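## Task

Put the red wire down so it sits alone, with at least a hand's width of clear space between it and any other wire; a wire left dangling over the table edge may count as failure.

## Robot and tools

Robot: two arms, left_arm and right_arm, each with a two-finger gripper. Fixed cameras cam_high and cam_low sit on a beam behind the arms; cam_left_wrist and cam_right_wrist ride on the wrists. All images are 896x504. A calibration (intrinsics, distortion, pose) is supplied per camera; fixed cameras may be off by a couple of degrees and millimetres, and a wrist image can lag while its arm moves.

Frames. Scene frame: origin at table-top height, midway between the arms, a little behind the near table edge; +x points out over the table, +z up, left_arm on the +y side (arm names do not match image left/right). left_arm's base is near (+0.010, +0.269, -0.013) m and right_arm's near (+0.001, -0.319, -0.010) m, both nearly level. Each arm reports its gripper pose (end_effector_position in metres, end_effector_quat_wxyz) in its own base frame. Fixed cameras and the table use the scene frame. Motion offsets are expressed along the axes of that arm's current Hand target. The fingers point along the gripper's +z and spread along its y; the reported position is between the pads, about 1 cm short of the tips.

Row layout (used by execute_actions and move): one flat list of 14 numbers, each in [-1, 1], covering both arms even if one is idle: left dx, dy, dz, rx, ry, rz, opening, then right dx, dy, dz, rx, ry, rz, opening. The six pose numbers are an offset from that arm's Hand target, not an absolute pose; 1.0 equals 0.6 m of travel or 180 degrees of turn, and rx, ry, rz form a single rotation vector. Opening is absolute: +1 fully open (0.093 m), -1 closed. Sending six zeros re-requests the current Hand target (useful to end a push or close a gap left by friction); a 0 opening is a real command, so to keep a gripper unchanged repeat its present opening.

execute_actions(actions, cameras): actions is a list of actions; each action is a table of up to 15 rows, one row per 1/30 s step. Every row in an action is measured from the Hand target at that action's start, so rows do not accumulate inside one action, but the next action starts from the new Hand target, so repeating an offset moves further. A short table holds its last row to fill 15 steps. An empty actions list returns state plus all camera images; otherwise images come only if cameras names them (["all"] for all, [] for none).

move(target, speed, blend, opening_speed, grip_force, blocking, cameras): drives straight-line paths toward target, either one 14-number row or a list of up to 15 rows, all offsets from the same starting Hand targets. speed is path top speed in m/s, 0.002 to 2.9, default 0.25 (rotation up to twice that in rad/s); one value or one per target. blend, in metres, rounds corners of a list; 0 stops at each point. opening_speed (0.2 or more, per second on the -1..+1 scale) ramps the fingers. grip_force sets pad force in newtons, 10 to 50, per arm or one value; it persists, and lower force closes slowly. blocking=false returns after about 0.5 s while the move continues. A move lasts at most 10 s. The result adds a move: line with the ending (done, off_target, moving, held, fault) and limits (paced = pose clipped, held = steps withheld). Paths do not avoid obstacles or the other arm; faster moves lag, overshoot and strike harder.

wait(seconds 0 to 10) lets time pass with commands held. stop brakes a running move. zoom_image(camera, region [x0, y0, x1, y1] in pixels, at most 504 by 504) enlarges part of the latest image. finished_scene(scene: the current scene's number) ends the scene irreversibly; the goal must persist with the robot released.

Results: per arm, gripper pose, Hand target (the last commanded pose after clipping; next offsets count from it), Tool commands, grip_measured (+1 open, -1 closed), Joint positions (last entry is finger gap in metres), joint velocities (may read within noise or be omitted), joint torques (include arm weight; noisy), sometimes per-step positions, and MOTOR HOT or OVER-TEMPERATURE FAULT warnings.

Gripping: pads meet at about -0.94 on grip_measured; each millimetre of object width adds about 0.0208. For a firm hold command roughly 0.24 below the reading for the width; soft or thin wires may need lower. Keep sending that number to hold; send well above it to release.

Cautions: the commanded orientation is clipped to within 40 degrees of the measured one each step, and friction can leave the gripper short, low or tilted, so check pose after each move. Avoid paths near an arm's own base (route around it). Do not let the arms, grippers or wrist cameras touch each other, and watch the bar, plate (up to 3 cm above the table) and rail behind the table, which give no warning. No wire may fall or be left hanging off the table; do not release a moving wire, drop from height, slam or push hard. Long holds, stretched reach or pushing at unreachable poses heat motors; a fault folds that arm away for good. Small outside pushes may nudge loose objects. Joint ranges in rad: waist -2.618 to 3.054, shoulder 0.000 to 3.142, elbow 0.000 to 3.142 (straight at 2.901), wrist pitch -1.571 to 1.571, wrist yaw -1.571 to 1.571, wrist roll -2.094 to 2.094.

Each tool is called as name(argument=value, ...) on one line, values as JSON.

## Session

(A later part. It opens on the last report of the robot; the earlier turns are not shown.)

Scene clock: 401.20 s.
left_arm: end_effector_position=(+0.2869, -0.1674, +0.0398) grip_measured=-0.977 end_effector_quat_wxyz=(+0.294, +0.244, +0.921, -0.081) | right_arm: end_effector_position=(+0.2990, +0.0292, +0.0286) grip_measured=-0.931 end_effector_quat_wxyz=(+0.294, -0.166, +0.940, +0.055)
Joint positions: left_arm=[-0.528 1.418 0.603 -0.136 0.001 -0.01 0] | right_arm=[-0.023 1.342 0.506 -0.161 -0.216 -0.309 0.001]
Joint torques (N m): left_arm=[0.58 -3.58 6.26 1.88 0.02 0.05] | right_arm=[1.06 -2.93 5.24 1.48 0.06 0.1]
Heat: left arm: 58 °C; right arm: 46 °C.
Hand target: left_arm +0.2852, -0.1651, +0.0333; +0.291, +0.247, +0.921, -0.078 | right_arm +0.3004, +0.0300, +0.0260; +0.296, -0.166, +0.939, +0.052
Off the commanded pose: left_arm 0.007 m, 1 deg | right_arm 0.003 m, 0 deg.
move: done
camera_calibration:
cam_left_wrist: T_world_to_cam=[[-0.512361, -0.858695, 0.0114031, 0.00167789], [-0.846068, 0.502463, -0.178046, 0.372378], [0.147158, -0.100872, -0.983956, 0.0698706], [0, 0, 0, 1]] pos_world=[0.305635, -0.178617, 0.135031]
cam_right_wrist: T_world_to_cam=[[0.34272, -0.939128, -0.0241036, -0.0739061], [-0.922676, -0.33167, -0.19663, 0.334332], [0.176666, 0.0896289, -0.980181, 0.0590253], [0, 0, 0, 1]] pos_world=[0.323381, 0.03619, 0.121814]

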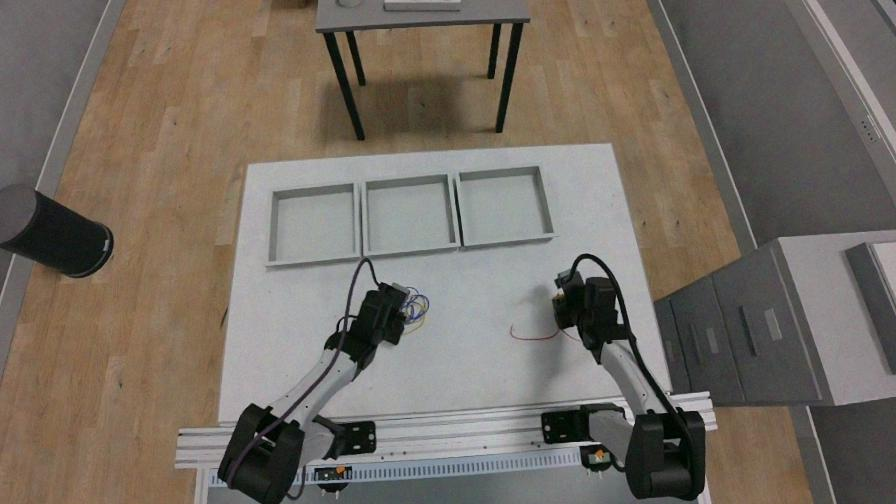

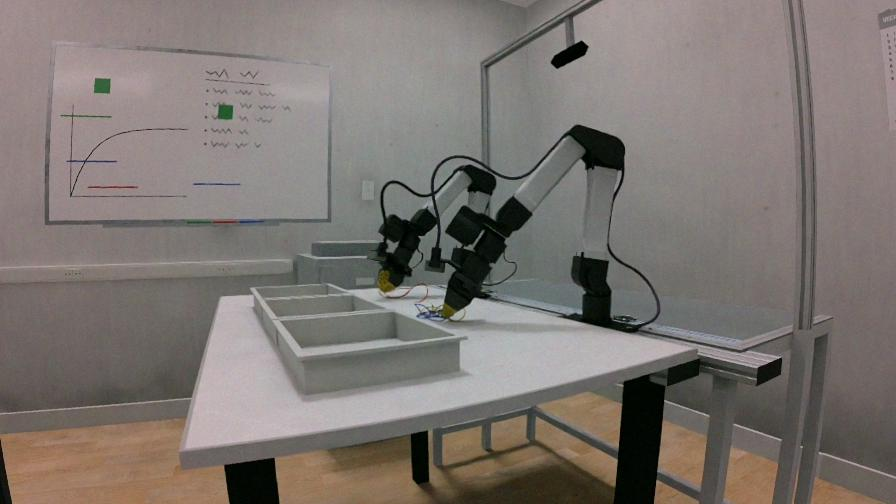

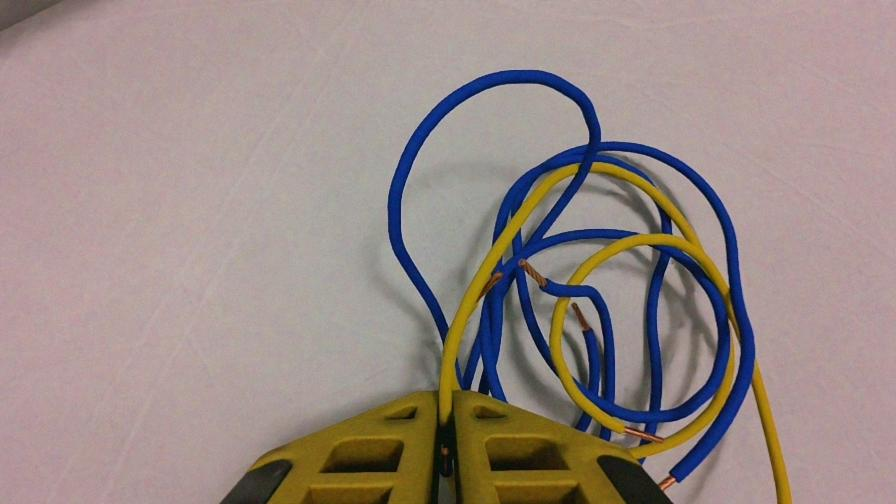

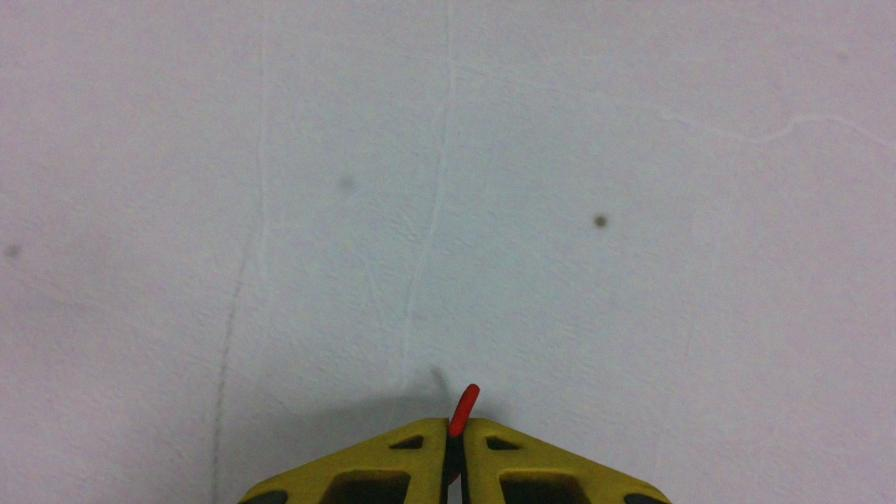

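move(target=[[0.006,0,0.008,0,0,0,-1.0,0.005,0,0.007,0,0,0,-0.936],[0.006,0,0.008,0,0,0,-0.3,0.005,0,0.007,0,0,0,-0.3]], cameras=["all"], speed=0.03, opening_speed=0.5)

Scene clock: 410.77 s.
left_arm: end_effector_position=(+0.2879, -0.1678, +0.0338) grip_measured=-0.303 end_effector_quat_wxyz=(+0.295, +0.244, +0.920, -0.081) | right_arm: end_effector_position=(+0.2999, +0.0291, +0.0237) grip_measured=-0.301 end_effector_quat_wxyz=(+0.296, -0.166, +0.939, +0.055)
Joint positions: left_arm=[-0.528 1.439 0.589 -0.1 -0.001 -0.01 0.031] | right_arm=[-0.023 1.361 0.493 -0.127 -0.216 -0.309 0.031]
Joint torques (N m): left_arm=[0.47 -4.21 5.91 1.85 0.07 0.09] | right_arm=[1.21 -3 5.64 1.5 0.04 0.16]
Heat: left arm: 57 °C; right arm: 46 °C.
Hand target: left_arm +0.2850, -0.1650, +0.0273; +0.290, +0.247, +0.921, -0.078 | right_arm +0.3004, +0.0300, +0.0207; +0.296, -0.166, +0.939, +0.052
Off the commanded pose: left_arm 0.008 m, 1 deg | right_arm 0.003 m, 0 deg.
move: done
camera_calibration:
cam_left_wrist: T_world_to_cam=[[-0.511765, -0.859062, 0.0104236, 0.00172087], [-0.845935, 0.501753, -0.180662, 0.372231], [0.14997, -0.101274, -0.98349, 0.0629392], [0, 0, 0, 1]] pos_world=[0.306325, -0.178916, 0.12913]
cam_right_wrist: T_world_to_cam=[[0.342802, -0.93913, -0.0228197, -0.0744017], [-0.921992, -0.331692, -0.199775, 0.334085], [0.180046, 0.0895231, -0.979576, 0.0530616], [0, 0, 0, 1]] pos_world=[0.323975, 0.0361902, 0.117022]

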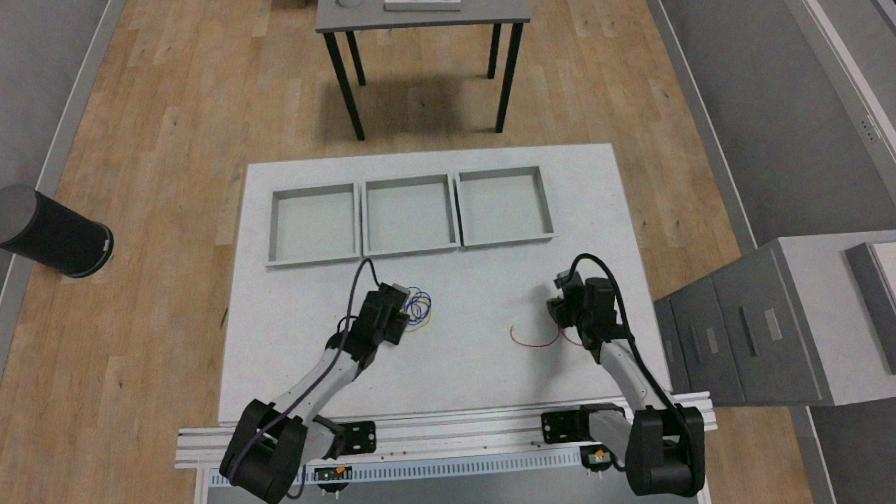

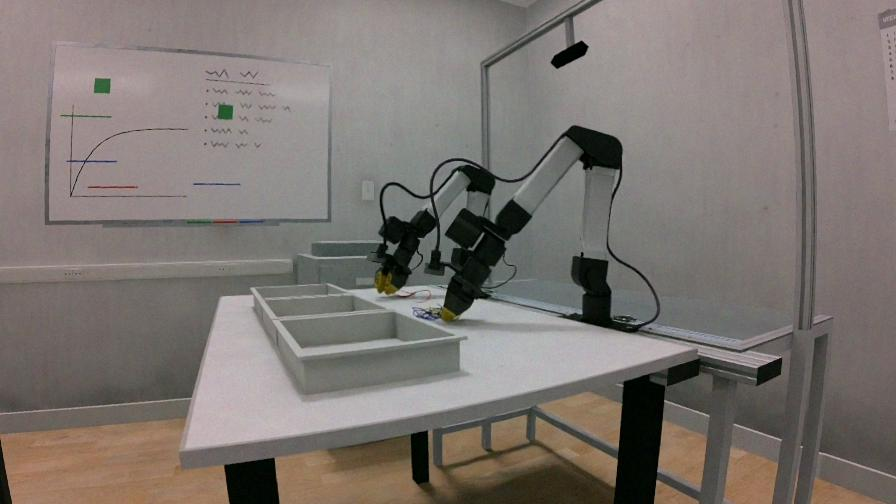

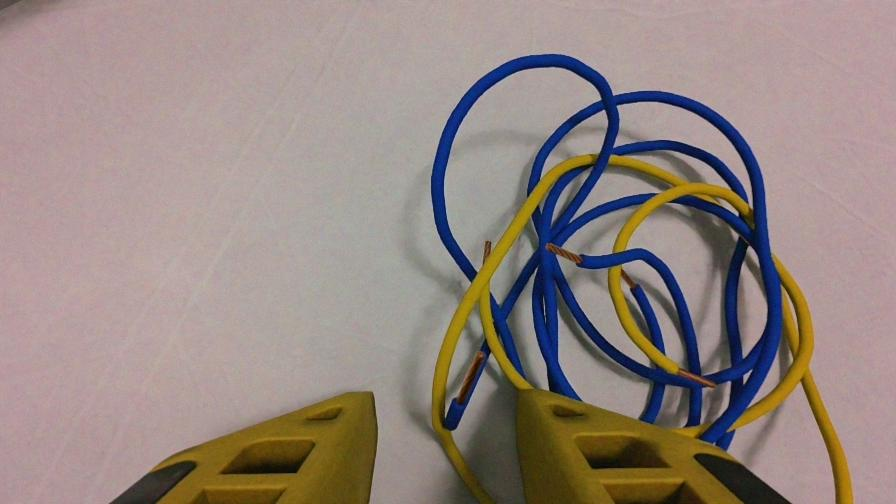

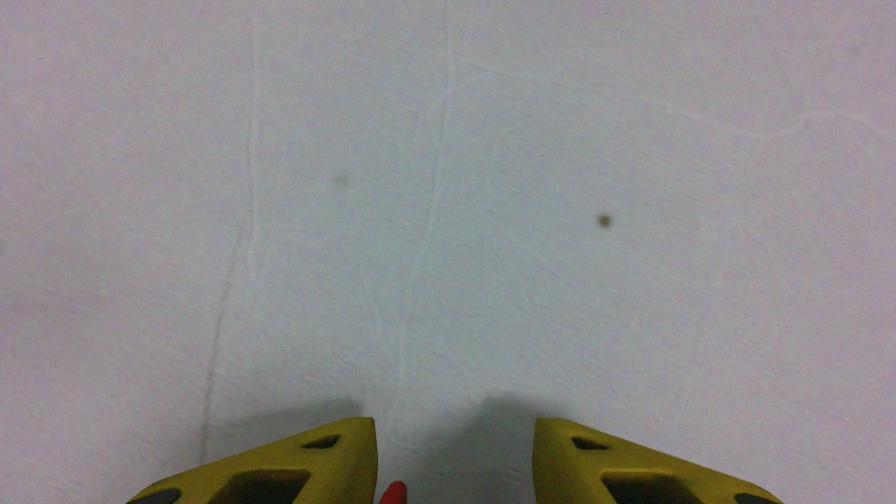

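move(target=[[0,0,-0.1,0,0,0,-0.3,0,0,-0.1,0,0,0,-0.3],[-0.1,0,-0.2,0,0,0,-0.3,-0.1,0,-0.2,0,0,0,-0.3]], cameras=["all"], speed=[0.05,0.12], blend=0.02)

zoom_image(camera="cam_high", region=[370, 260, 620, 400])

Scene clock: 417.93 s.
left_arm: end_effector_position=(+0.2610, -0.1521, +0.1475) grip_measured=-0.303 end_effector_quat_wxyz=(+0.275, +0.245, +0.926, -0.076) | right_arm: end_effector_position=(+0.2756, +0.0206, +0.1423) grip_measured=-0.301 end_effector_quat_wxyz=(+0.283, -0.164, +0.944, +0.051)
Joint positions: left_arm=[-0.528 1.171 0.906 -0.727 -0.001 -0.01 0.031] | right_arm=[-0.059 1.092 0.845 -0.78 -0.221 -0.341 0.031]
Joint torques (N m): left_arm=[0.29 -3.15 12 1.63 0.05 0.09] | right_arm=[1.01 -2.21 9.63 1.26 -0.1 0.11]
Heat: left arm: 57 °C; right arm: 46 °C.
Hand target: left_arm +0.2679, -0.1552, +0.1600; +0.290, +0.247, +0.921, -0.078 | right_arm +0.2818, +0.0232, +0.1534; +0.296, -0.166, +0.939, +0.052
Off the commanded pose: left_arm 0.015 m, 2 deg | right_arm 0.013 m, 2 deg.
move: off_target (left_arm, right_arm)
camera_calibration:
cam_left_wrist: T_world_to_cam=[[-0.511406, -0.85927, 0.0108814, 0.000129601], [-0.851809, 0.505212, -0.138504, 0.357968], [0.113515, -0.0801006, -0.990302, 0.194146], [0, 0, 0, 1]] pos_world=[0.282949, -0.165187, 0.241842]
cam_right_wrist: T_world_to_cam=[[0.335795, -0.941692, -0.0214168, -0.0695883], [-0.929137, -0.327412, -0.171772, 0.330383], [0.154744, 0.0775793, -0.984904, 0.182355], [0, 0, 0, 1]] pos_world=[0.30212, 0.0284935, 0.234862]

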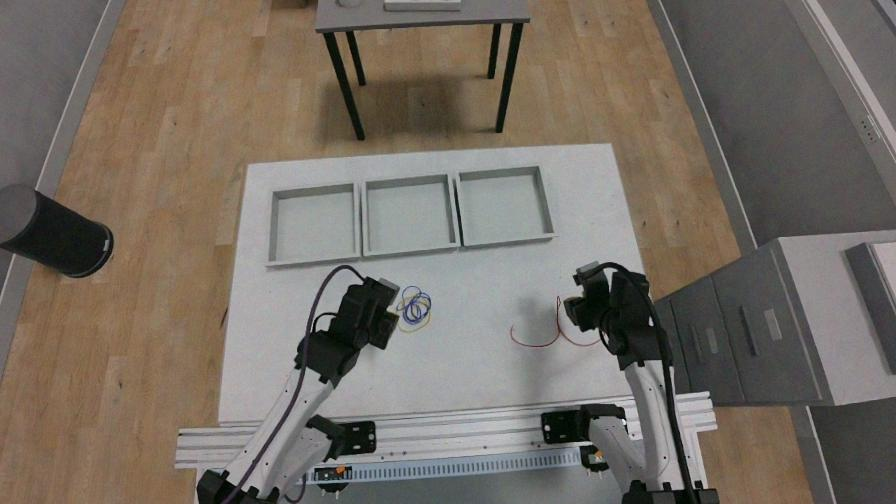

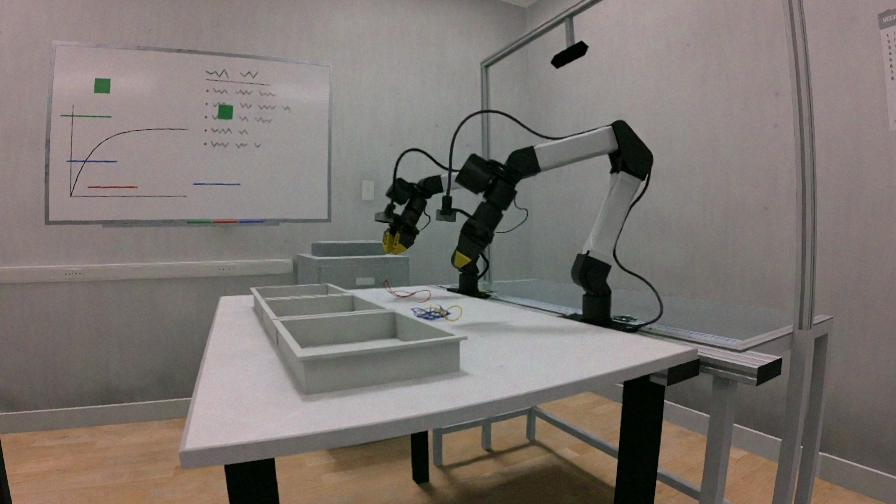

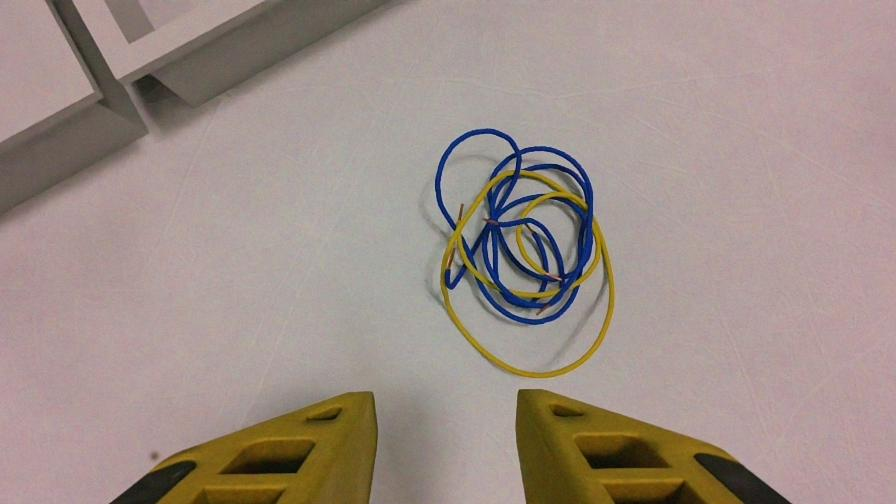

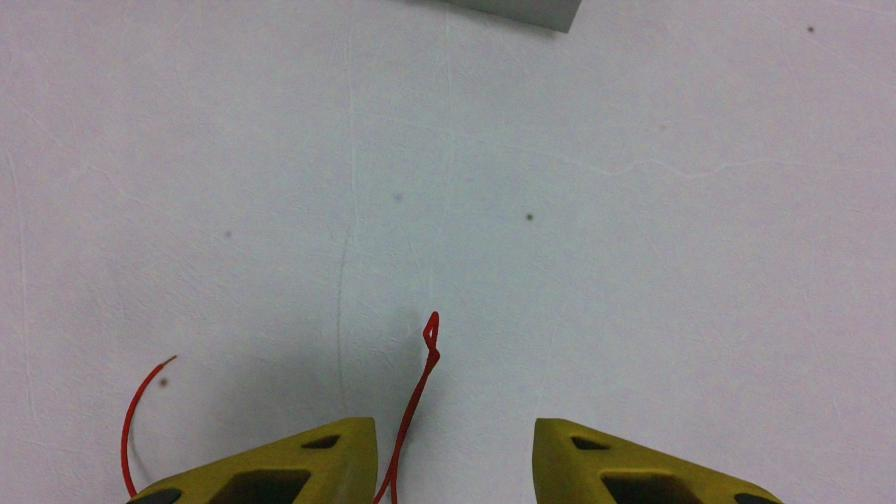

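Scaled by 2.016 from the camera's 896x504 image, which has a finer 1280x720 frame.

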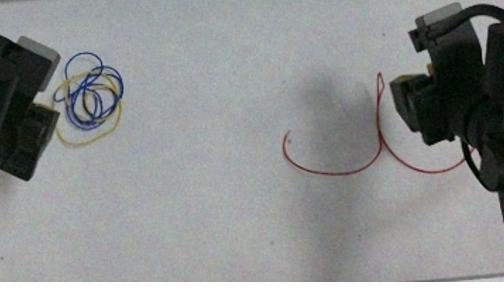

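finished_scene(scene=1)

The scene is finished: the task was done.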